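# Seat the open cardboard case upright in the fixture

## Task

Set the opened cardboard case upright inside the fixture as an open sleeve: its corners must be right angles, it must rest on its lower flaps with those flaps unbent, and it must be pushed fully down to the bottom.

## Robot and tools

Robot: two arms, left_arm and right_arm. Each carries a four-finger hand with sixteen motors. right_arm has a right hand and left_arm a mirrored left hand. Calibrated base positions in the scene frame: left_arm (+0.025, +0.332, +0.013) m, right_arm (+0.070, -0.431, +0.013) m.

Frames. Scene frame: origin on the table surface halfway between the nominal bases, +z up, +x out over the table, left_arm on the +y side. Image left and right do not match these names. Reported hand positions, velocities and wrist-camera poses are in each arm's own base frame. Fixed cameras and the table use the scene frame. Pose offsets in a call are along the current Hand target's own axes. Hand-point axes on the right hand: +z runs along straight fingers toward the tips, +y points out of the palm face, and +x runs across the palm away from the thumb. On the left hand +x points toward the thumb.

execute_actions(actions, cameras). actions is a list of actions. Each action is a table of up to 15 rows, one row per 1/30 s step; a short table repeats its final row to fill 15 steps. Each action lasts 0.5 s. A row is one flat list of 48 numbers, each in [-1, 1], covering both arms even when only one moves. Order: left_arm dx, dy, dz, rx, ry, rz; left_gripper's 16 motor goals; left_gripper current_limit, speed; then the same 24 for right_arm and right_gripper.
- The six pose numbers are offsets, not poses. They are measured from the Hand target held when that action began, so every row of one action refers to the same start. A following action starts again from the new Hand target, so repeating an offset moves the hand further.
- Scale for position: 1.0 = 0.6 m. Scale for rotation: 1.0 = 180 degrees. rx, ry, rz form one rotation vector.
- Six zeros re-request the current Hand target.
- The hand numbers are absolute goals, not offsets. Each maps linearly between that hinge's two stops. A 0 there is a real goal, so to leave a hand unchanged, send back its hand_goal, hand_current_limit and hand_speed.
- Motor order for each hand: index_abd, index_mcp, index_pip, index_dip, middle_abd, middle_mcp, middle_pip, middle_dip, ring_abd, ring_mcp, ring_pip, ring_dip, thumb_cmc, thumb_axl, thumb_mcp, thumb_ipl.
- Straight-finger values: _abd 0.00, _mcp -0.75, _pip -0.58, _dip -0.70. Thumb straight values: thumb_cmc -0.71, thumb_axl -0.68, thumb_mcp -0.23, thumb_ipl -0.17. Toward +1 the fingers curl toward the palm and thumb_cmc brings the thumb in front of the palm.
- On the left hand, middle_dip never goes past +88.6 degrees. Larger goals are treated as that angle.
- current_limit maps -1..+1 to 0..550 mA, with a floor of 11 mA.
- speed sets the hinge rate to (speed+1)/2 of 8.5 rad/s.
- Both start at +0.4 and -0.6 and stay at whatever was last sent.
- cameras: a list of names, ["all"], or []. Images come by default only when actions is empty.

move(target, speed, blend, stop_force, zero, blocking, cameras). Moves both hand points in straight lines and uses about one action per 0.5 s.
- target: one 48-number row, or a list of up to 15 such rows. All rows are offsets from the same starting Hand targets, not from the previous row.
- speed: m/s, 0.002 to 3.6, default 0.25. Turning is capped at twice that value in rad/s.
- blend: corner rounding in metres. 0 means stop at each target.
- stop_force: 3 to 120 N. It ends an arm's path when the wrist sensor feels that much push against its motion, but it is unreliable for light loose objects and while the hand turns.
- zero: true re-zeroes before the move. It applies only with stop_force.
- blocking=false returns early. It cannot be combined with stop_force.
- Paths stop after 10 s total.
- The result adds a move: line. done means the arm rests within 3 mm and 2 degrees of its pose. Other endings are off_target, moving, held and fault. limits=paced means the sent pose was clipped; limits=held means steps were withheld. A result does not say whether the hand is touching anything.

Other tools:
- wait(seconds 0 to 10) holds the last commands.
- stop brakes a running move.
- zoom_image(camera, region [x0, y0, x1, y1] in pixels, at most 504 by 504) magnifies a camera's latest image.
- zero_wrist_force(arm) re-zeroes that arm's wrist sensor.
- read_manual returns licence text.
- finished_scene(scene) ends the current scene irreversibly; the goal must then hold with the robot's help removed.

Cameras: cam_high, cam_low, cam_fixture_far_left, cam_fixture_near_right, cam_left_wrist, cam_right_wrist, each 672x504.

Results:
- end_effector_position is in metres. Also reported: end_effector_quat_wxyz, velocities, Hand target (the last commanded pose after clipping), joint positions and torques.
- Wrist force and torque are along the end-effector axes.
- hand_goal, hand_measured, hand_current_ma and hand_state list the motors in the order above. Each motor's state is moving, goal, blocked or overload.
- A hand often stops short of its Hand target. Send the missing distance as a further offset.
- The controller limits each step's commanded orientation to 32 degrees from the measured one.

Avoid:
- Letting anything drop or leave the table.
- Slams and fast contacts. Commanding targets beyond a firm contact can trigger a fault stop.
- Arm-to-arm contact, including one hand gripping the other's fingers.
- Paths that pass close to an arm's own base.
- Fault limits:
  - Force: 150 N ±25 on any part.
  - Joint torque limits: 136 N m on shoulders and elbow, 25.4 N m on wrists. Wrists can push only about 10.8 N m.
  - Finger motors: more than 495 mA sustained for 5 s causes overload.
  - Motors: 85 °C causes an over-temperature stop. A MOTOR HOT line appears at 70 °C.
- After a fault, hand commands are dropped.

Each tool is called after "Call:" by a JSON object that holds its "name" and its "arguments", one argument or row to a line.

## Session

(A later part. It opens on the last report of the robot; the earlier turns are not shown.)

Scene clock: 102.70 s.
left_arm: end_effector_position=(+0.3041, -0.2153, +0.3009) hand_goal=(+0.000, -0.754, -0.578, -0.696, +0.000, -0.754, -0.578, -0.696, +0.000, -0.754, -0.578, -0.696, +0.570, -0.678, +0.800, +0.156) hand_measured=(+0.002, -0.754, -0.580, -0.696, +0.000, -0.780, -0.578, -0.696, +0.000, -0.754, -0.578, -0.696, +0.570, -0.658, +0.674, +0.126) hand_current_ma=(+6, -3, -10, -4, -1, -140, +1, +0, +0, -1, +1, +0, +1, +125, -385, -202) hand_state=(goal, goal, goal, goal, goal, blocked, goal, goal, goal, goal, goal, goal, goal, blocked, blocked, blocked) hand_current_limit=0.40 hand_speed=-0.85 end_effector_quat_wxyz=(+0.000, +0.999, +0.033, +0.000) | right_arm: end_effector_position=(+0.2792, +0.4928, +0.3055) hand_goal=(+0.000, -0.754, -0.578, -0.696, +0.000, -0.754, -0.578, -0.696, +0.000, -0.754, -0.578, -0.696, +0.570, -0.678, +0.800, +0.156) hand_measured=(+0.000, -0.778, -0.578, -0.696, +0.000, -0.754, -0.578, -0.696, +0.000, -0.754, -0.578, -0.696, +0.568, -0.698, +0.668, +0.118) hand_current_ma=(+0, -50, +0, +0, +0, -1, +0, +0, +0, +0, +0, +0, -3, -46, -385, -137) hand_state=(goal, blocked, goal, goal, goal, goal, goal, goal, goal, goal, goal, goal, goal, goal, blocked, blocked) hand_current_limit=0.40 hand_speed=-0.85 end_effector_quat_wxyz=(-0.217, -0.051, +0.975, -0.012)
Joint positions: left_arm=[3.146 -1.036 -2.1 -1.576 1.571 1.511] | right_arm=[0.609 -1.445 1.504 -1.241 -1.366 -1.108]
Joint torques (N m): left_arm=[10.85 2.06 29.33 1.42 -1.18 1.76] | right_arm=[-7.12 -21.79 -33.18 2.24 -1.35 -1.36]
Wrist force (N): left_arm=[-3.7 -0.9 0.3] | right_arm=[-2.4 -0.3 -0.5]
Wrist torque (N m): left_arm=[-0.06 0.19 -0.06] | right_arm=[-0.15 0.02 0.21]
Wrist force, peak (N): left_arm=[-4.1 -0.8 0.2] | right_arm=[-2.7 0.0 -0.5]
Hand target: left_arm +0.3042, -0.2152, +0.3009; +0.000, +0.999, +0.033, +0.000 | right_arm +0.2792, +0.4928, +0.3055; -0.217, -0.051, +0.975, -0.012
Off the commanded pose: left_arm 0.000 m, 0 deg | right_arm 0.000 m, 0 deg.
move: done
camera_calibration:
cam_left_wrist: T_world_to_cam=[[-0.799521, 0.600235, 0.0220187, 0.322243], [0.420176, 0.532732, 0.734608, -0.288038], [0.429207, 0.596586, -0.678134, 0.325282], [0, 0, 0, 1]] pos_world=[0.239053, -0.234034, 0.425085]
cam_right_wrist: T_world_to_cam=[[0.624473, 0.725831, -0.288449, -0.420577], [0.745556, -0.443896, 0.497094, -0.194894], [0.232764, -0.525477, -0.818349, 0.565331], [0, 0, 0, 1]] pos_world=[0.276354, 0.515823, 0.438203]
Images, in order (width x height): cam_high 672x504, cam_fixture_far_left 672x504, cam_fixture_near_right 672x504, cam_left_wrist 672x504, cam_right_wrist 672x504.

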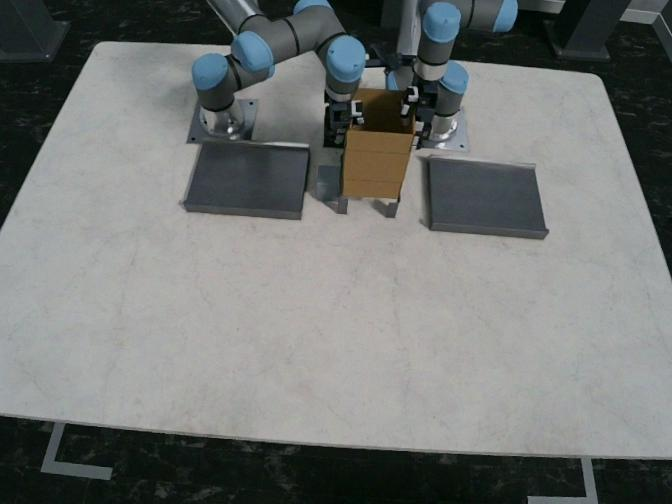

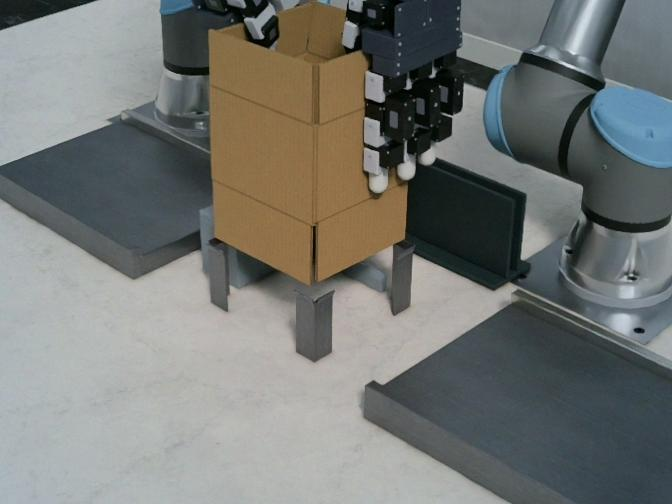

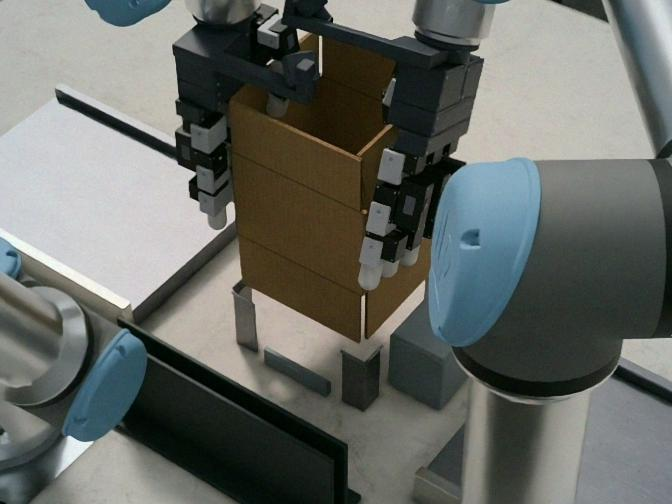

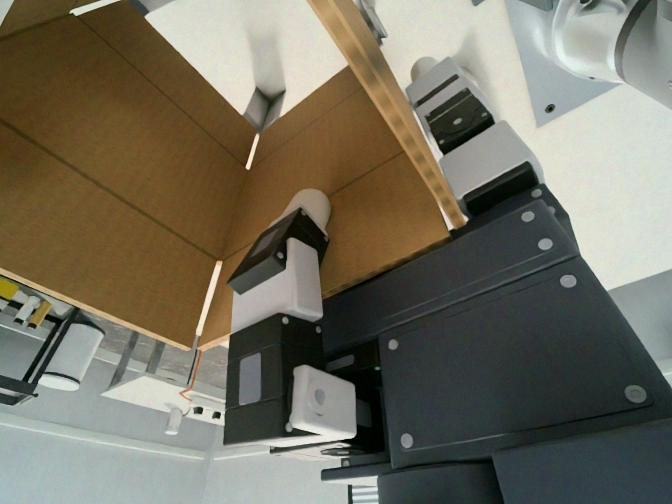

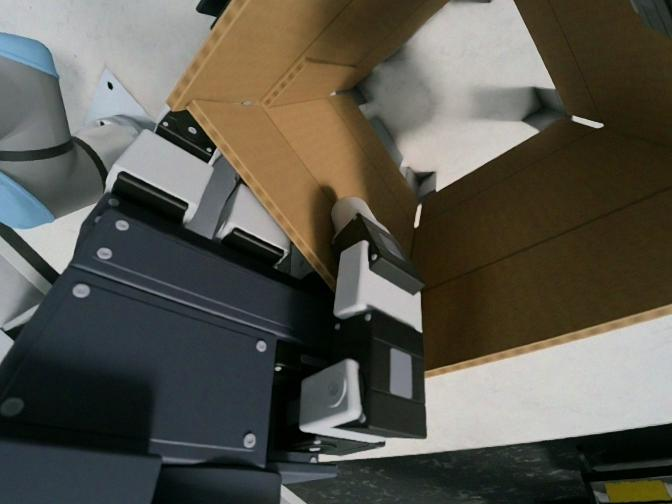

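Call:
{"name": "move", "arguments": {
  "target": [
    [0.0047,0.0002,0,0,0,-0.01389, 0,-0.753,-0.577,-0.696, 0,-0.753,-0.577,-0.696, 0,-0.753,-0.577,-0.696, 0.571,-0.677,0.8,0.157, 0.4,-0.85, 0.00418,0.0007,0.00195,0.00587,0,-0.01259, 0,-0.753,-0.577,-0.696, 0,-0.753,-0.577,-0.696, 0,-0.753,-0.577,-0.696, 0.571,-0.677,0.8,0.157, 0.4,-0.85]
  ],
  "speed": 0.05,
  "cameras": ["cam_fixture_far_left","cam_fixture_near_right","cam_right_wrist"]
}}

Call:
{"name": "zoom_image", "arguments": {
  "camera": "cam_fixture_far_left",
  "region": [190, 170, 442, 380]
}}

Call:
{"name": "zoom_image", "arguments": {
  "camera": "cam_fixture_near_right",
  "region": [210, 220, 462, 430]
}}

Scene clock: 104.80 s.
left_arm: end_effector_position=(+0.3070, -0.2152, +0.3009) hand_goal=(+0.000, -0.754, -0.578, -0.696, +0.000, -0.754, -0.578, -0.696, +0.000, -0.754, -0.578, -0.696, +0.570, -0.678, +0.800, +0.156) hand_measured=(+0.002, -0.754, -0.580, -0.696, +0.000, -0.780, -0.578, -0.696, +0.000, -0.754, -0.578, -0.696, +0.570, -0.658, +0.674, +0.126) hand_current_ma=(+6, -3, -10, -4, -1, -140, +1, +0, +0, -1, +1, +0, +1, +125, -385, -202) hand_state=(goal, goal, goal, goal, goal, blocked, goal, goal, goal, goal, goal, goal, goal, blocked, blocked, blocked) hand_current_limit=0.40 hand_speed=-0.85 end_effector_quat_wxyz=(+0.000, +0.999, +0.054, +0.000) end_effector_velocity=(-0.001, +0.000, +0.000) end_effector_angular_velocity=(+0.002, +0.000, -0.006) | right_arm: end_effector_position=(+0.2764, +0.4929, +0.3055) hand_goal=(+0.000, -0.754, -0.578, -0.696, +0.000, -0.754, -0.578, -0.696, +0.000, -0.754, -0.578, -0.696, +0.570, -0.678, +0.800, +0.156) hand_measured=(+0.000, -0.778, -0.578, -0.696, +0.000, -0.754, -0.578, -0.696, +0.000, -0.754, -0.578, -0.696, +0.568, -0.698, +0.668, +0.118) hand_current_ma=(+0, -50, +0, +0, +0, -1, +0, +0, +0, +0, +0, +0, -3, -46, -385, -137) hand_state=(goal, blocked, goal, goal, goal, goal, goal, goal, goal, goal, goal, goal, goal, goal, blocked, blocked) hand_current_limit=0.40 hand_speed=-0.85 end_effector_quat_wxyz=(-0.216, -0.073, +0.973, -0.017) end_effector_velocity=(+0.000, +0.000, -0.001) end_effector_angular_velocity=(-0.001, +0.002, -0.006)
Joint positions: left_arm=[3.142 -1.035 -2.1 -1.577 1.571 1.463] | right_arm=[0.614 -1.436 1.492 -1.231 -1.381 -1.144]
Joint velocities: left_arm=[-0.001 0.001 0 -0.001 0.002 0.006] | right_arm=[-0.001 0 0.001 -0.001 0.002 0.005]
Joint torques (N m): left_arm=[-3.56 10.69 17.71 1.19 -1.51 2.03] | right_arm=[2.04 -33.95 -14.5 -1.6 2.15 2.31]
Wrist force (N): left_arm=[-3.6 -1.2 0.2] | right_arm=[-2.7 -0.3 -0.3]
Wrist torque (N m): left_arm=[-0.09 0.17 -0.08] | right_arm=[-0.19 0.02 0.08]
Wrist force, peak (N): left_arm=[-3.9 -0.8 0.6] | right_arm=[-2.9 -0.1 -0.3]
Hand target: left_arm +0.3070, -0.2152, +0.3009; +0.000, +0.999, +0.054, +0.000 | right_arm +0.2764, +0.4929, +0.3055; -0.216, -0.073, +0.973, -0.017
Off the commanded pose: left_arm 0.000 m, 0 deg | right_arm 0.000 m, 0 deg.
move: done
camera_calibration:
cam_right_wrist: T_world_to_cam=[[0.591912, 0.752497, -0.288769, -0.422969], [0.764441, -0.410562, 0.49706, -0.214381], [0.255479, -0.514962, -0.818257, 0.554572], [0, 0, 0, 1]] pos_world=[0.272561, 0.51585, 0.438203]
Images, in order (width x height): cam_fixture_far_left 672x504, cam_fixture_near_right 672x504, cam_right_wrist 672x504.

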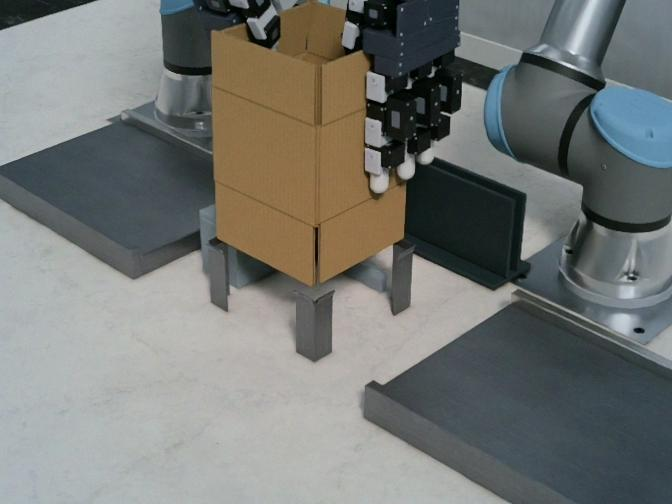

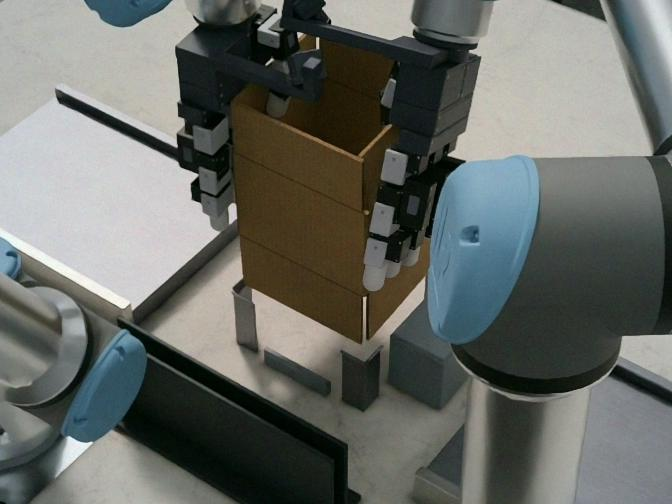

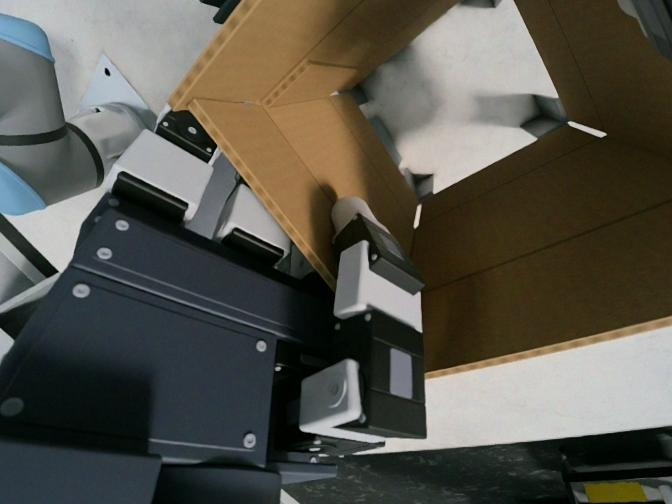

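Scaled by 2.000 from the camera's 672x504 image, which has a finer 960x720 frame.

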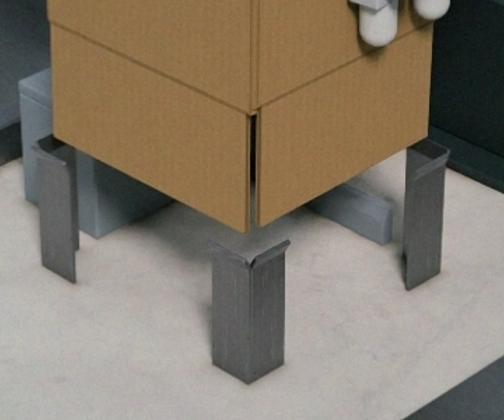

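Scaled by 2.000 from the camera's 672x504 image, which has a finer 960x720 frame.

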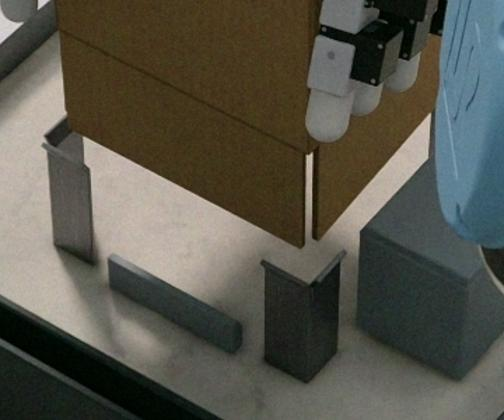

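Call:
{"name": "move", "arguments": {
  "target": [
    [0,0,0.0833,0,0,0, 0,-0.753,-0.577,-0.696, 0,-0.753,-0.577,-0.696, 0,-0.753,-0.577,-0.696, 0.571,-0.677,0.8,0.157, 0.4,-0.85, -0.0352,0,0.0755,0,0,0, 0,-0.753,-0.577,-0.696, 0,-0.753,-0.577,-0.696, 0,-0.753,-0.577,-0.696, 0.571,-0.677,0.8,0.157, 0.4,-0.85]
  ],
  "speed": 0.03,
  "stop_force": 8,
  "cameras": ["cam_fixture_far_left","cam_fixture_near_right","cam_left_wrist","cam_right_wrist"]
}}

Call:
{"name": "zoom_image", "arguments": {
  "camera": "cam_fixture_far_left",
  "region": [190, 170, 442, 380]
}}

Call:
{"name": "zoom_image", "arguments": {
  "camera": "cam_fixture_near_right",
  "region": [210, 220, 462, 430]
}}

Scene clock: 108.30 s.
left_arm: end_effector_position=(+0.3070, -0.2151, +0.2509) hand_goal=(+0.000, -0.754, -0.578, -0.696, +0.000, -0.754, -0.578, -0.696, +0.000, -0.754, -0.578, -0.696, +0.570, -0.678, +0.800, +0.156) hand_measured=(+0.002, -0.754, -0.580, -0.696, +0.000, -0.780, -0.578, -0.696, +0.000, -0.754, -0.578, -0.696, +0.570, -0.658, +0.674, +0.126) hand_current_ma=(+6, -3, -10, -4, -1, -140, +1, +0, +0, -1, +1, +0, +1, +125, -385, -204) hand_state=(goal, goal, goal, goal, goal, blocked, goal, goal, goal, goal, goal, goal, goal, blocked, blocked, blocked) hand_current_limit=0.40 hand_speed=-0.85 end_effector_quat_wxyz=(+0.000, +0.999, +0.054, +0.000) | right_arm: end_effector_position=(+0.2764, +0.4929, +0.2555) hand_goal=(+0.000, -0.754, -0.578, -0.696, +0.000, -0.754, -0.578, -0.696, +0.000, -0.754, -0.578, -0.696, +0.570, -0.678, +0.800, +0.156) hand_measured=(+0.000, -0.778, -0.578, -0.696, +0.000, -0.754, -0.578, -0.696, +0.000, -0.754, -0.578, -0.696, +0.568, -0.698, +0.668, +0.118) hand_current_ma=(+0, -50, +0, +0, +0, -1, +0, +0, +0, +0, +0, +0, -3, -46, -385, -137) hand_state=(goal, blocked, goal, goal, goal, goal, goal, goal, goal, goal, goal, goal, goal, goal, blocked, blocked) hand_current_limit=0.40 hand_speed=-0.85 end_effector_quat_wxyz=(-0.216, -0.073, +0.973, -0.017)
Joint positions: left_arm=[3.142 -1.044 -2.224 -1.444 1.571 1.463] | right_arm=[0.614 -1.423 1.605 -1.357 -1.38 -1.144]
Joint torques (N m): left_arm=[10.57 8.19 29.99 1.25 0.04 1.5] | right_arm=[-8.93 -34.75 -32.78 1.83 -1.6 -2.28]
Wrist force (N): left_arm=[-3.5 -0.9 1.0] | right_arm=[-2.2 -1.2 -0.7]
Wrist torque (N m): left_arm=[-0.11 0.14 -0.07] | right_arm=[-0.22 0.07 0.08]
Wrist force, peak (N): left_arm=[-4.0 -0.9 1.1] | right_arm=[-3.0 -0.2 -0.3]
Hand target: left_arm +0.3070, -0.2151, +0.2509; +0.000, +0.999, +0.054, +0.000 | right_arm +0.2764, +0.4929, +0.2555; -0.216, -0.073, +0.973, -0.017
Off the commanded pose: left_arm 0.000 m, 0 deg | right_arm 0.000 m, 0 deg.
move: done
camera_calibration:
cam_left_wrist: T_world_to_cam=[[-0.824923, 0.564813, 0.0220969, 0.325754], [0.396662, 0.550599, 0.734506, -0.241464], [0.402692, 0.614676, -0.678242, 0.302143], [0, 0, 0, 1]] pos_world=[0.242831, -0.23676, 0.375084]
cam_right_wrist: T_world_to_cam=[[0.592169, 0.752353, -0.288617, -0.437385], [0.764308, -0.410936, 0.496956, -0.189301], [0.255283, -0.514875, -0.818373, 0.51366], [0, 0, 0, 1]] pos_world=[0.272561, 0.515748, 0.388202]
Images, in order (width x height): cam_fixture_far_left 672x504, cam_fixture_near_right 672x504, cam_left_wrist 672x504, cam_right_wrist 672x504.

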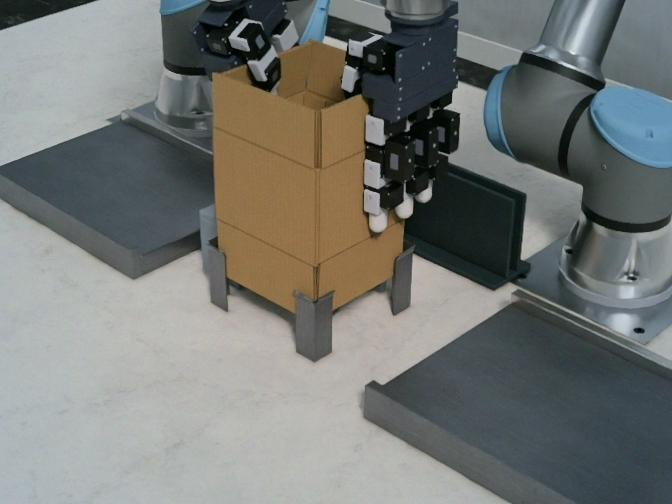

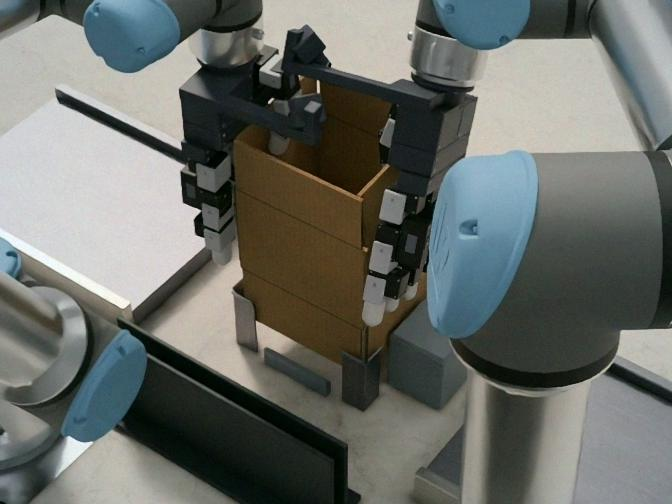

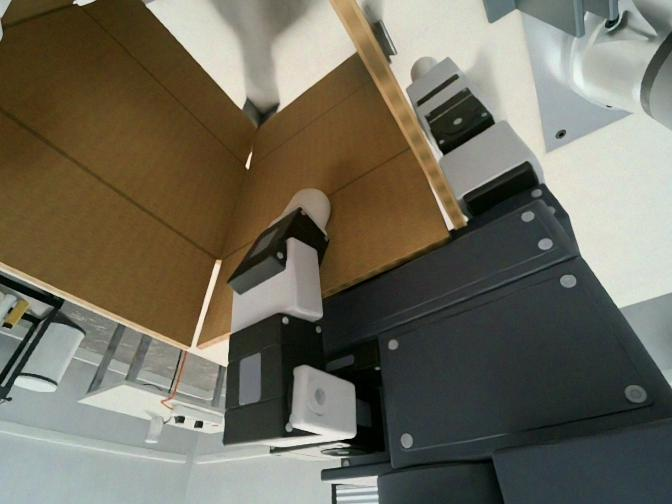

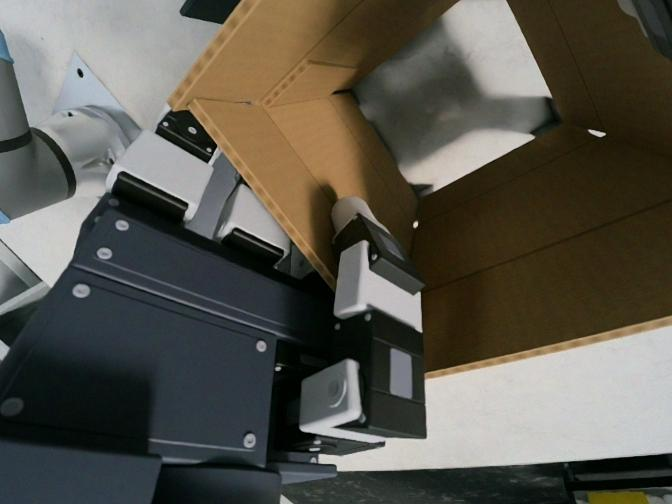

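Scaled by 2.000 from the camera's 672x504 image, which has a finer 960x720 frame.

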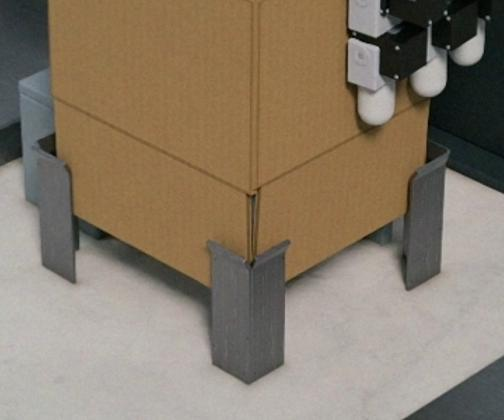

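Scaled by 2.000 from the camera's 672x504 image, which has a finer 960x720 frame.

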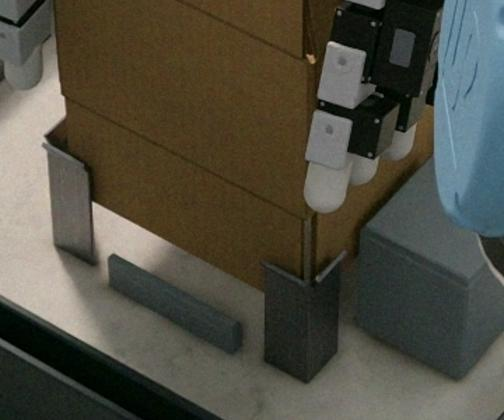

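Call:
{"name": "move", "arguments": {
  "target": [
    [0,0,0,0,0,0, 0,-0.753,-0.869,-0.696, 0,-0.753,-0.869,-0.696, 0,-0.753,-0.869,-0.696, 0.571,-0.677,0.8,0.157, 0.4,-0.85, 0,0,0,0,0,0, 0,-0.753,-0.869,-0.696, 0,-0.753,-0.869,-0.696, 0,-0.753,-0.869,-0.696, 0.571,-0.677,0.8,0.157, 0.4,-0.85]
  ],
  "speed": 0.03
}}

Call:
{"name": "move", "arguments": {
  "target": [
    [0,0,0.0833,0,0,0, 0,-0.753,-0.869,-0.696, 0,-0.753,-0.869,-0.696, 0,-0.753,-0.869,-0.696, 0.571,-0.677,0.8,0.157, 0.4,-0.85, -0.0352,0,0.0755,0,0,0, 0,-0.753,-0.869,-0.696, 0,-0.753,-0.869,-0.696, 0,-0.753,-0.869,-0.696, 0.571,-0.677,0.8,0.157, 0.4,-0.85]
  ],
  "speed": 0.03,
  "stop_force": 6,
  "cameras": ["cam_fixture_far_left","cam_fixture_near_right","cam_left_wrist","cam_right_wrist"]
}}

Call:
{"name": "zoom_image", "arguments": {
  "camera": "cam_fixture_far_left",
  "region": [190, 170, 442, 380]
}}

Call:
{"name": "zoom_image", "arguments": {
  "camera": "cam_fixture_near_right",
  "region": [210, 220, 462, 430]
}}

Scene clock: 110.10 s.
left_arm: end_effector_position=(+0.3070, -0.2151, +0.2509) hand_goal=(+0.000, -0.754, -0.870, -0.696, +0.000, -0.754, -0.870, -0.696, +0.000, -0.754, -0.870, -0.696, +0.570, -0.678, +0.800, +0.156) hand_measured=(+0.002, -0.754, -0.864, -0.696, +0.000, -0.780, -0.854, -0.696, +0.000, -0.754, -0.864, -0.696, +0.570, -0.656, +0.674, +0.124) hand_current_ma=(+6, -3, +28, -4, +2, -140, +80, +0, +0, -1, +28, +0, +1, +134, -385, -214) hand_state=(goal, goal, goal, goal, goal, blocked, goal, goal, goal, goal, goal, goal, goal, blocked, blocked, blocked) hand_current_limit=0.40 hand_speed=-0.85 end_effector_quat_wxyz=(+0.000, +0.999, +0.054, +0.000) | right_arm: end_effector_position=(+0.2764, +0.4929, +0.2555) hand_goal=(+0.000, -0.754, -0.870, -0.696, +0.000, -0.754, -0.870, -0.696, +0.000, -0.754, -0.870, -0.696, +0.570, -0.678, +0.800, +0.156) hand_measured=(+0.000, -0.778, -0.860, -0.696, +0.000, -0.754, -0.866, -0.696, +0.000, -0.754, -0.864, -0.696, +0.568, -0.698, +0.668, +0.118) hand_current_ma=(+0, -52, +16, +0, +0, +0, +5, +0, +0, +0, +6, +0, -3, -46, -385, -137) hand_state=(goal, blocked, goal, goal, goal, goal, goal, goal, goal, goal, goal, goal, goal, goal, blocked, blocked) hand_current_limit=0.40 hand_speed=-0.85 end_effector_quat_wxyz=(-0.216, -0.073, +0.973, -0.017)
Joint positions: left_arm=[3.142 -1.044 -2.224 -1.444 1.571 1.463] | right_arm=[0.614 -1.423 1.605 -1.357 -1.38 -1.144]
Joint torques (N m): left_arm=[7.62 8.45 30.26 1.46 -1.36 0.35] | right_arm=[-8.95 -33.43 -32.97 1.4 -1.6 -2.11]
Wrist force (N): left_arm=[-3.4 -2.4 1.1] | right_arm=[-1.7 -2.5 -0.9]
Wrist torque (N m): left_arm=[-0.08 0.11 -0.05] | right_arm=[-0.11 0.01 0.14]
Wrist force, peak (N): left_arm=[-3.3 -2.5 1.3] | right_arm=[-1.5 -2.7 -1.4]
Hand target: left_arm +0.3070, -0.2151, +0.2509; +0.000, +0.999, +0.054, +0.000 | right_arm +0.2764, +0.4929, +0.2555; -0.216, -0.073, +0.973, -0.017
Off the commanded pose: left_arm 0.000 m, 0 deg | right_arm 0.000 m, 0 deg.
move: done

Scene clock: 112.53 s.
left_arm: end_effector_position=(+0.3070, -0.2151, +0.2031) hand_goal=(+0.000, -0.754, -0.870, -0.696, +0.000, -0.754, -0.870, -0.696, +0.000, -0.754, -0.870, -0.696, +0.570, -0.678, +0.800, +0.156) hand_measured=(+0.002, -0.754, -0.864, -0.696, +0.000, -0.792, -0.864, -0.696, +0.000, -0.754, -0.864, -0.696, +0.570, -0.654, +0.672, +0.118) hand_current_ma=(+6, -2, +28, -4, +2, -200, +27, +0, +0, -1, +26, +0, +3, +140, -385, -255) hand_state=(goal, goal, goal, goal, goal, blocked, goal, goal, goal, goal, goal, goal, goal, blocked, blocked, blocked) hand_current_limit=0.40 hand_speed=-0.85 end_effector_quat_wxyz=(+0.000, +0.999, +0.054, +0.000) | right_arm: end_effector_position=(+0.2764, +0.4928, +0.2080) hand_goal=(+0.000, -0.754, -0.870, -0.696, +0.000, -0.754, -0.870, -0.696, +0.000, -0.754, -0.870, -0.696, +0.570, -0.678, +0.800, +0.156) hand_measured=(-0.006, -0.798, -0.864, -0.696, +0.000, -0.754, -0.866, -0.696, +0.000, -0.754, -0.864, -0.696, +0.568, -0.698, +0.668, +0.118) hand_current_ma=(-7, -114, +7, +0, +0, +0, +5, +0, +0, +0, +6, +0, -3, -47, -385, -137) hand_state=(goal, blocked, goal, goal, goal, goal, goal, goal, goal, goal, goal, goal, goal, goal, blocked, blocked) hand_current_limit=0.40 hand_speed=-0.85 end_effector_quat_wxyz=(-0.216, -0.073, +0.973, -0.017)
Joint positions: left_arm=[3.142 -1.073 -2.335 -1.304 1.571 1.463] | right_arm=[0.614 -1.396 1.698 -1.477 -1.381 -1.144]
Joint torques (N m): left_arm=[10.74 12.19 16.44 5.78 -1.56 2.03] | right_arm=[-3.71 -34.96 -17.57 -4.16 0.13 -2.3]
Wrist force (N): left_arm=[-2.4 -2.6 2.1] | right_arm=[-1.1 -5.6 -2.1]
Wrist torque (N m): left_arm=[-0.13 0.13 0.06] | right_arm=[-0.15 -0.01 0.25]
Wrist force, peak (N): left_arm=[-1.7 -1.9 -7.0] | right_arm=[3.1 -10.5 -9.1]
Hand target: left_arm +0.3070, -0.2151, +0.2031; +0.000, +0.999, +0.054, +0.000 (not the last commanded pose) | right_arm +0.2763, +0.4928, +0.2080; -0.216, -0.073, +0.973, -0.017 (not the last commanded pose)
Off the commanded pose: left_arm 0.002 m, 0 deg | right_arm 0.002 m, 0 deg.
move: contact (left_arm, right_arm)
camera_calibration:
cam_left_wrist: T_world_to_cam=[[-0.824944, 0.564785, 0.0220174, 0.326832], [0.396557, 0.550588, 0.734571, -0.206425], [0.402752, 0.614712, -0.678174, 0.269763], [0, 0, 0, 1]] pos_world=[0.24283, -0.236761, 0.327384]
cam_right_wrist: T_world_to_cam=[[0.592191, 0.752342, -0.288603, -0.451024], [0.764291, -0.410958, 0.496965, -0.165724], [0.255283, -0.514875, -0.818373, 0.474736], [0, 0, 0, 1]] pos_world=[0.272561, 0.515648, 0.340702]
Images, in order (width x height): cam_fixture_far_left 672x504, cam_fixture_near_right 672x504, cam_left_wrist 672x504, cam_right_wrist 672x504.

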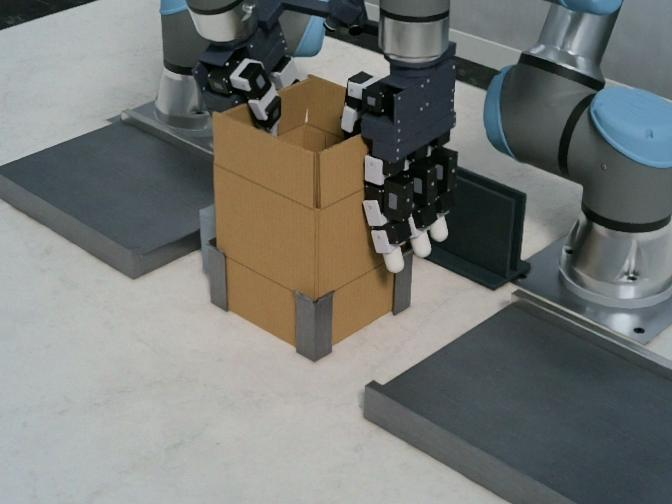

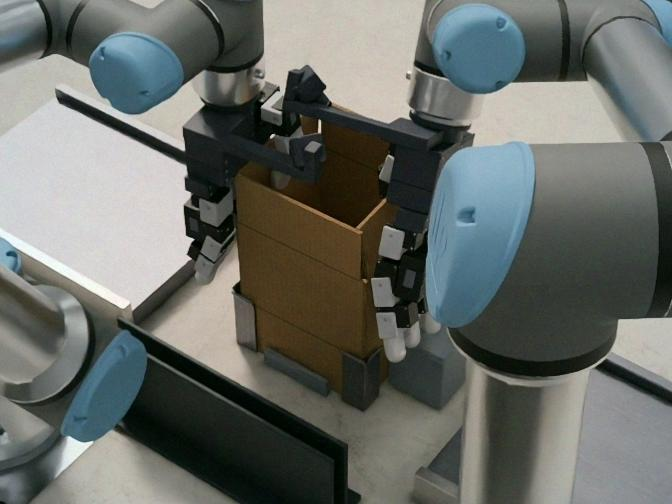

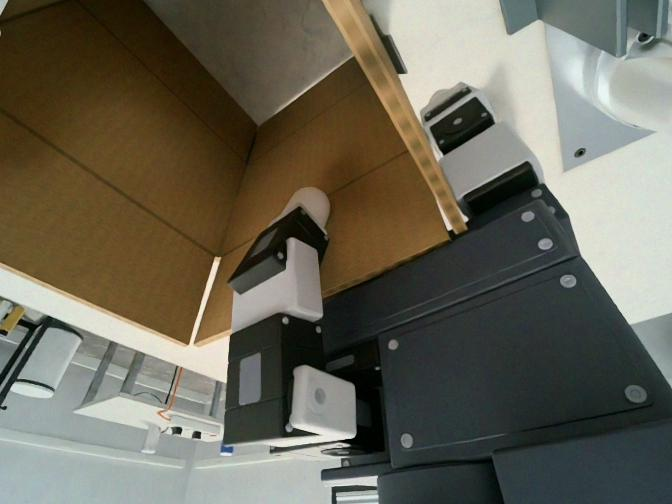

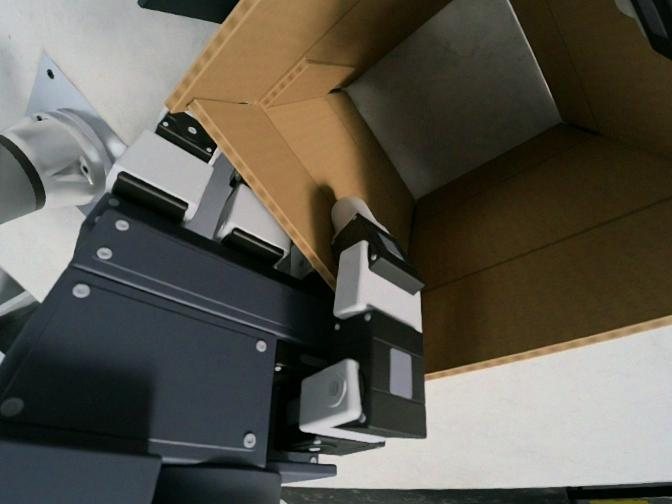

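Scaled by 2.000 from the camera's 672x504 image, which has a finer 960x720 frame.

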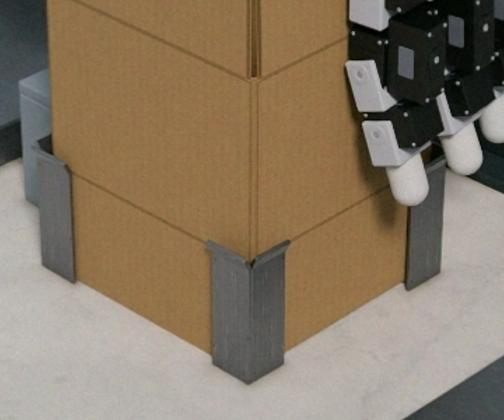

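Scaled by 2.000 from the camera's 672x504 image, which has a finer 960x720 frame.

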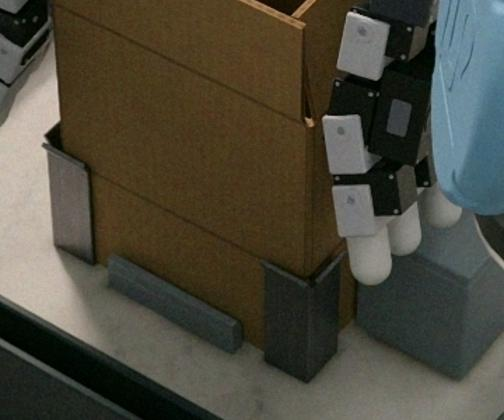

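Call:
{"name": "move", "arguments": {
  "target": [
    [0,0,0,0,0,0, 0,-0.753,-0.869,-0.696, 0,-0.753,-0.869,-0.696, 0,-0.753,-0.869,-0.696, 0.571,-0.677,0.112,0.157, 0.4,-0.85, 0,0,0,0,0,0, 0,-0.753,-0.869,-0.696, 0,-0.753,-0.869,-0.696, 0,-0.753,-0.869,-0.696, 0.571,-0.677,0.112,0.157, 0.4,-0.85]
  ],
  "speed": 0.03,
  "cameras": ["cam_left_wrist","cam_right_wrist","cam_fixture_far_left"]
}}

Scene clock: 114.73 s.
left_arm: end_effector_position=(+0.3070, -0.2151, +0.2031) hand_goal=(+0.000, -0.754, -0.870, -0.696, +0.000, -0.754, -0.870, -0.696, +0.000, -0.754, -0.870, -0.696, +0.570, -0.678, +0.112, +0.156) hand_measured=(+0.002, -0.754, -0.864, -0.696, +0.000, -0.794, -0.868, -0.696, +0.000, -0.754, -0.864, -0.696, +0.570, -0.676, +0.188, +0.172) hand_current_ma=(+6, -2, +28, -4, +2, -208, +14, +0, +0, -1, +26, +0, +3, +13, +385, +106) hand_state=(goal, goal, goal, goal, goal, blocked, goal, goal, goal, goal, goal, goal, goal, goal, blocked, goal) hand_current_limit=0.40 hand_speed=-0.85 end_effector_quat_wxyz=(+0.000, +0.999, +0.054, +0.000) | right_arm: end_effector_position=(+0.2764, +0.4928, +0.2080) hand_goal=(+0.000, -0.754, -0.870, -0.696, +0.000, -0.754, -0.870, -0.696, +0.000, -0.754, -0.870, -0.696, +0.570, -0.678, +0.112, +0.156) hand_measured=(-0.006, -0.798, -0.864, -0.696, +0.000, -0.754, -0.866, -0.696, +0.000, -0.754, -0.864, -0.696, +0.568, -0.682, +0.208, +0.176) hand_current_ma=(-7, -114, +7, +0, +0, +0, +5, +0, +0, +0, +6, +0, -3, -4, +385, +53) hand_state=(goal, blocked, goal, goal, goal, goal, goal, goal, goal, goal, goal, goal, goal, goal, blocked, goal) hand_current_limit=0.40 hand_speed=-0.85 end_effector_quat_wxyz=(-0.216, -0.073, +0.973, -0.017)
Joint positions: left_arm=[3.142 -1.073 -2.335 -1.304 1.571 1.463] | right_arm=[0.614 -1.396 1.698 -1.477 -1.381 -1.144]
Joint torques (N m): left_arm=[7.43 9.84 16.04 4.63 -1.5 1.47] | right_arm=[6.13 -34.58 -17.03 -4.06 1.51 -2.08]
Wrist force (N): left_arm=[-3.0 -9.0 -0.1] | right_arm=[-1.2 -10.9 -0.9]
Wrist torque (N m): left_arm=[-0.04 0.16 -0.12] | right_arm=[-0.24 0.01 0.22]
Wrist force, peak (N): left_arm=[-2.9 -9.4 0.6] | right_arm=[-1.1 -11.0 -0.8]
Hand target: left_arm +0.3070, -0.2151, +0.2031; +0.000, +0.999, +0.054, +0.000 | right_arm +0.2763, +0.4928, +0.2080; -0.216, -0.073, +0.973, -0.017
Off the commanded pose: left_arm 0.000 m, 0 deg | right_arm 0.000 m, 0 deg.
move: done
camera_calibration:
cam_left_wrist: T_world_to_cam=[[-0.824944, 0.564785, 0.0220174, 0.326832], [0.396557, 0.550588, 0.734571, -0.206425], [0.402752, 0.614712, -0.678174, 0.269763], [0, 0, 0, 1]] pos_world=[0.24283, -0.236761, 0.327384]
cam_right_wrist: T_world_to_cam=[[0.592191, 0.752342, -0.288603, -0.450994], [0.764291, -0.410958, 0.496965, -0.165597], [0.255283, -0.514875, -0.818373, 0.474679], [0, 0, 0, 1]] pos_world=[0.272461, 0.515648, 0.340602]
Images, in order (width x height): cam_fixture_far_left 672x504, cam_left_wrist 672x504, cam_right_wrist 672x504.

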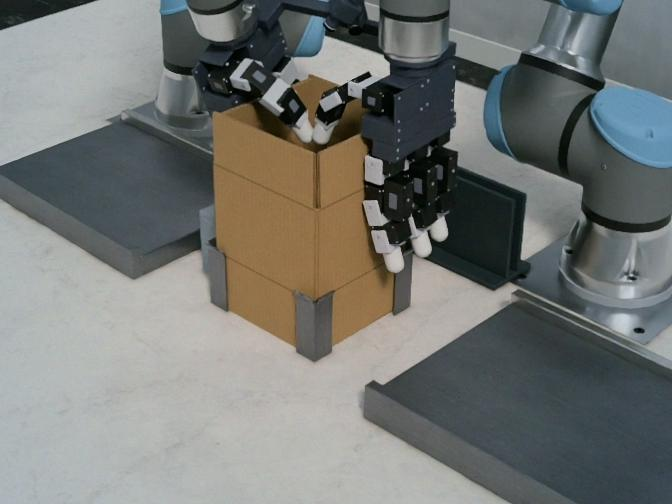

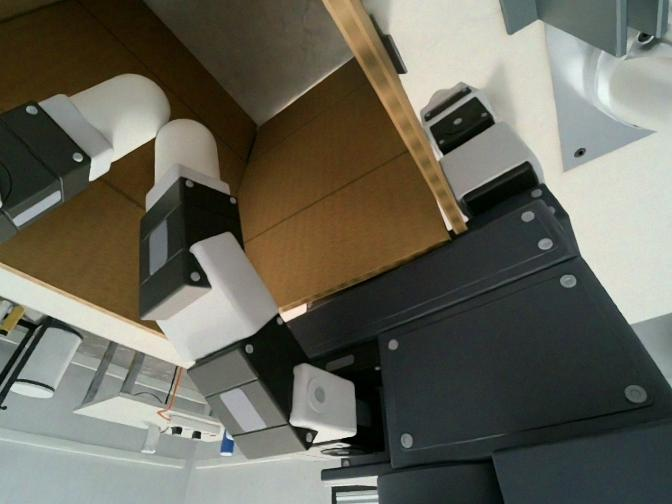

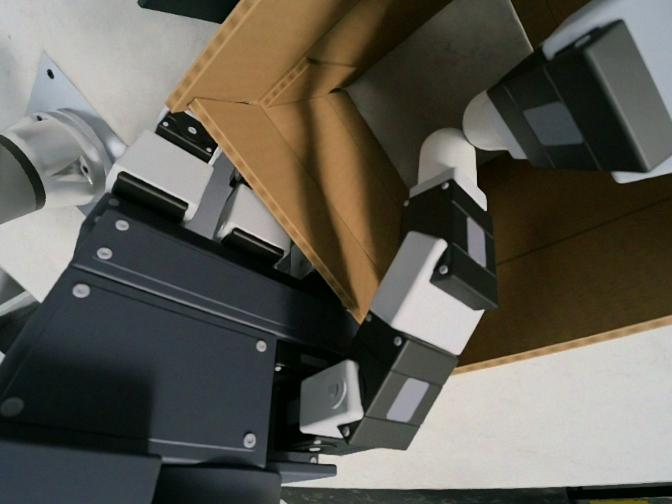

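Call:
{"name": "move", "arguments": {
  "target": [
    [0,0,0,0,0,0, 0,-0.753,-0.869,-0.696, 0,-0.753,-0.869,-0.696, 0,-0.753,-0.869,-0.696, 0.571,-0.677,0.45,0.157, 0.4,-0.85, 0,0,0,0,0,0, 0,-0.753,-0.869,-0.696, 0,-0.753,-0.869,-0.696, 0,-0.753,-0.869,-0.696, 0.571,-0.677,0.45,0.157, 0.4,-0.85]
  ],
  "speed": 0.03
}}

Call:
{"name": "move", "arguments": {
  "target": [
    [0,-0.0133,0,0,0,0, 0,-0.753,-0.869,-0.696, 0,-0.753,-0.869,-0.696, 0,-0.753,-0.869,-0.696, 0.571,-0.677,0.45,0.157, 0.4,-0.85, 0,-0.0133,0,0,0,0, 0,-0.753,-0.869,-0.696, 0,-0.753,-0.869,-0.696, 0,-0.753,-0.869,-0.696, 0.571,-0.677,0.45,0.157, 0.4,-0.85]
  ],
  "speed": 0.03,
  "cameras": ["cam_left_wrist","cam_right_wrist","cam_fixture_far_left"]
}}

Scene clock: 116.13 s.
left_arm: end_effector_position=(+0.3070, -0.2151, +0.2031) hand_goal=(+0.000, -0.754, -0.870, -0.696, +0.000, -0.754, -0.870, -0.696, +0.000, -0.754, -0.870, -0.696, +0.570, -0.678, +0.450, +0.156) hand_measured=(+0.002, -0.754, -0.864, -0.696, +0.000, -0.794, -0.868, -0.696, +0.000, -0.754, -0.864, -0.696, +0.570, -0.678, +0.450, +0.158) hand_current_ma=(+6, -2, +28, -4, +2, -208, +14, +0, +0, -1, +26, +0, +1, +5, -3, +13) hand_state=(goal, goal, goal, goal, goal, blocked, goal, goal, goal, goal, goal, goal, goal, goal, goal, goal) hand_current_limit=0.40 hand_speed=-0.85 end_effector_quat_wxyz=(+0.000, +0.999, +0.054, +0.000) | right_arm: end_effector_position=(+0.2763, +0.4928, +0.2080) hand_goal=(+0.000, -0.754, -0.870, -0.696, +0.000, -0.754, -0.870, -0.696, +0.000, -0.754, -0.870, -0.696, +0.570, -0.678, +0.450, +0.156) hand_measured=(-0.006, -0.798, -0.864, -0.696, +0.000, -0.754, -0.866, -0.696, +0.000, -0.754, -0.864, -0.696, +0.566, -0.682, +0.450, +0.158) hand_current_ma=(-7, -114, +7, +0, +0, +0, +5, +0, +0, +0, +6, +0, -6, -4, -1, +3) hand_state=(goal, blocked, goal, goal, goal, goal, goal, goal, goal, goal, goal, goal, goal, goal, goal, goal) hand_current_limit=0.40 hand_speed=-0.85 end_effector_quat_wxyz=(-0.216, -0.073, +0.973, -0.017)
Joint positions: left_arm=[3.142 -1.073 -2.335 -1.304 1.571 1.463] | right_arm=[0.614 -1.396 1.698 -1.477 -1.381 -1.144]
Joint torques (N m): left_arm=[4.21 6.83 16.87 3.71 -1.55 1.06] | right_arm=[11.12 -35.18 -19.07 -4.48 2.73 -1.69]
Wrist force (N): left_arm=[-2.6 -6.0 0.7] | right_arm=[-1.5 -7.6 -1.4]
Wrist torque (N m): left_arm=[0.00 0.11 -0.05] | right_arm=[-0.14 0.03 0.16]
Wrist force, peak (N): left_arm=[-2.8 -9.4 0.2] | right_arm=[-1.2 -11.1 -0.9]
Hand target: left_arm +0.3070, -0.2151, +0.2031; +0.000, +0.999, +0.054, +0.000 | right_arm +0.2763, +0.4928, +0.2080; -0.216, -0.073, +0.973, -0.017
Off the commanded pose: left_arm 0.000 m, 0 deg | right_arm 0.000 m, 0 deg.
move: done

Scene clock: 116.87 s.
left_arm: end_effector_position=(+0.3061, -0.2071, +0.2031) hand_goal=(+0.000, -0.754, -0.870, -0.696, +0.000, -0.754, -0.870, -0.696, +0.000, -0.754, -0.870, -0.696, +0.570, -0.678, +0.450, +0.156) hand_measured=(+0.002, -0.754, -0.864, -0.696, +0.000, -0.754, -0.868, -0.696, +0.000, -0.754, -0.864, -0.696, +0.570, -0.678, +0.450, +0.158) hand_current_ma=(+6, -2, +28, -4, +2, -3, +14, +0, +0, -1, +26, +0, +1, +5, -3, +13) hand_state=(goal, goal, goal, goal, goal, goal, goal, goal, goal, goal, goal, goal, goal, goal, goal, goal) hand_current_limit=0.40 hand_speed=-0.85 end_effector_quat_wxyz=(+0.000, +0.999, +0.054, +0.000) end_effector_velocity=(-0.001, -0.001, -0.001) end_effector_angular_velocity=(+0.001, +0.003, +0.001) | right_arm: end_effector_position=(+0.2775, +0.4848, +0.2079) hand_goal=(+0.000, -0.754, -0.870, -0.696, +0.000, -0.754, -0.870, -0.696, +0.000, -0.754, -0.870, -0.696, +0.570, -0.678, +0.450, +0.156) hand_measured=(-0.004, -0.754, -0.864, -0.696, +0.000, -0.754, -0.866, -0.696, +0.000, -0.754, -0.864, -0.696, +0.566, -0.682, +0.450, +0.158) hand_current_ma=(-4, -1, +7, +0, +0, +0, +5, +0, +0, +0, +6, +0, -6, -4, -1, +3) hand_state=(goal, goal, goal, goal, goal, goal, goal, goal, goal, goal, goal, goal, goal, goal, goal, goal) hand_current_limit=0.40 hand_speed=-0.85 end_effector_quat_wxyz=(-0.216, -0.073, +0.973, -0.017)
Joint positions: left_arm=[3.172 -1.058 -2.342 -1.312 1.571 1.492] | right_arm=[0.601 -1.408 1.712 -1.477 -1.386 -1.157]
Joint velocities: left_arm=[-0.004 -0.002 0 0 0.001 -0.005] | right_arm=[within noise]
Joint torques (N m): left_arm=[-11.29 -6.53 24.41 2.89 -0.5 -2.68] | right_arm=[9.65 -20.66 -33.52 0.79 -0.66 1.61]
Wrist force (N): left_arm=[-0.8 -0.7 -0.5] | right_arm=[0.0 -0.8 0.5]
Wrist torque (N m): left_arm=[-0.01 0.12 -0.12] | right_arm=[-0.11 0.00 0.24]
Wrist force, peak (N): left_arm=[-3.1 -5.9 1.0] | right_arm=[-1.5 -7.4 -1.1]
Hand target: left_arm +0.3062, -0.2072, +0.2031; +0.000, +0.999, +0.054, +0.000 | right_arm +0.2775, +0.4849, +0.2080; -0.216, -0.073, +0.973, -0.017
Off the commanded pose: left_arm 0.000 m, 0 deg | right_arm 0.000 m, 0 deg.
move: done
camera_calibration:
cam_left_wrist: T_world_to_cam=[[-0.824869, 0.564888, 0.0222002, 0.321464], [0.396777, 0.550522, 0.734502, -0.210502], [0.40269, 0.614677, -0.678243, 0.265107], [0, 0, 0, 1]] pos_world=[0.241932, -0.22866, 0.327285]
cam_right_wrist: T_world_to_cam=[[0.592153, 0.752334, -0.288702, -0.445697], [0.764325, -0.41088, 0.496976, -0.169931], [0.255271, -0.514948, -0.818331, 0.470255], [0, 0, 0, 1]] pos_world=[0.273761, 0.507648, 0.340602]
Images, in order (width x height): cam_fixture_far_left 672x504, cam_left_wrist 672x504, cam_right_wrist 672x504.

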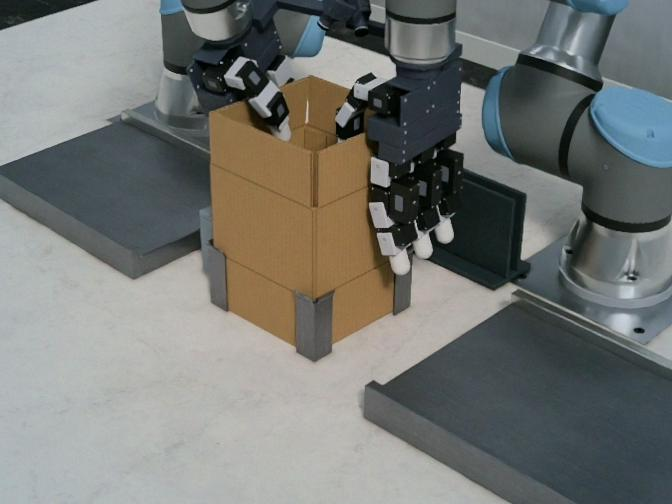

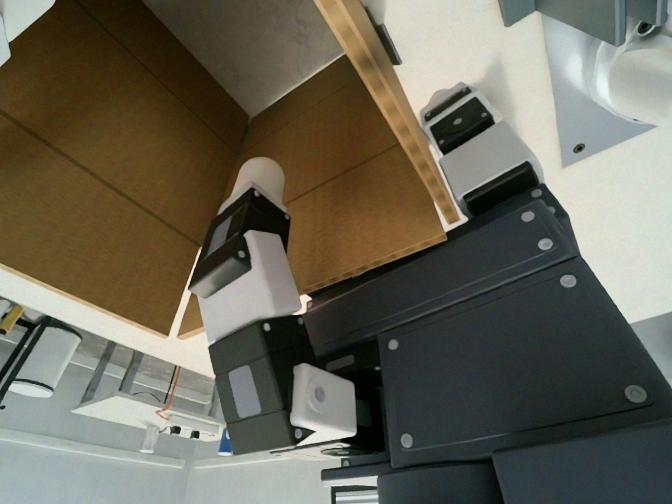

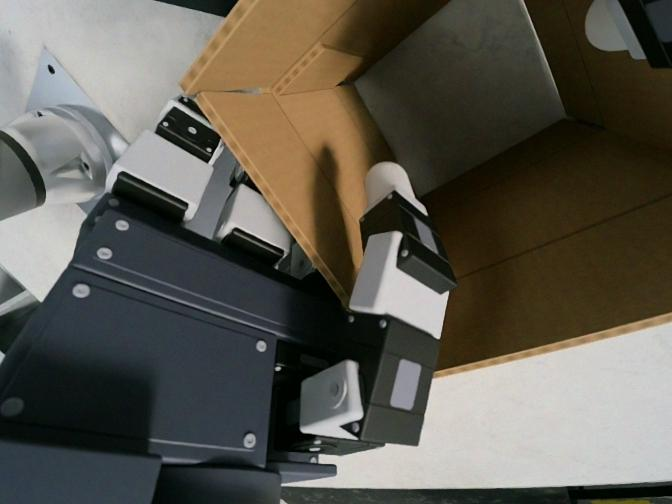

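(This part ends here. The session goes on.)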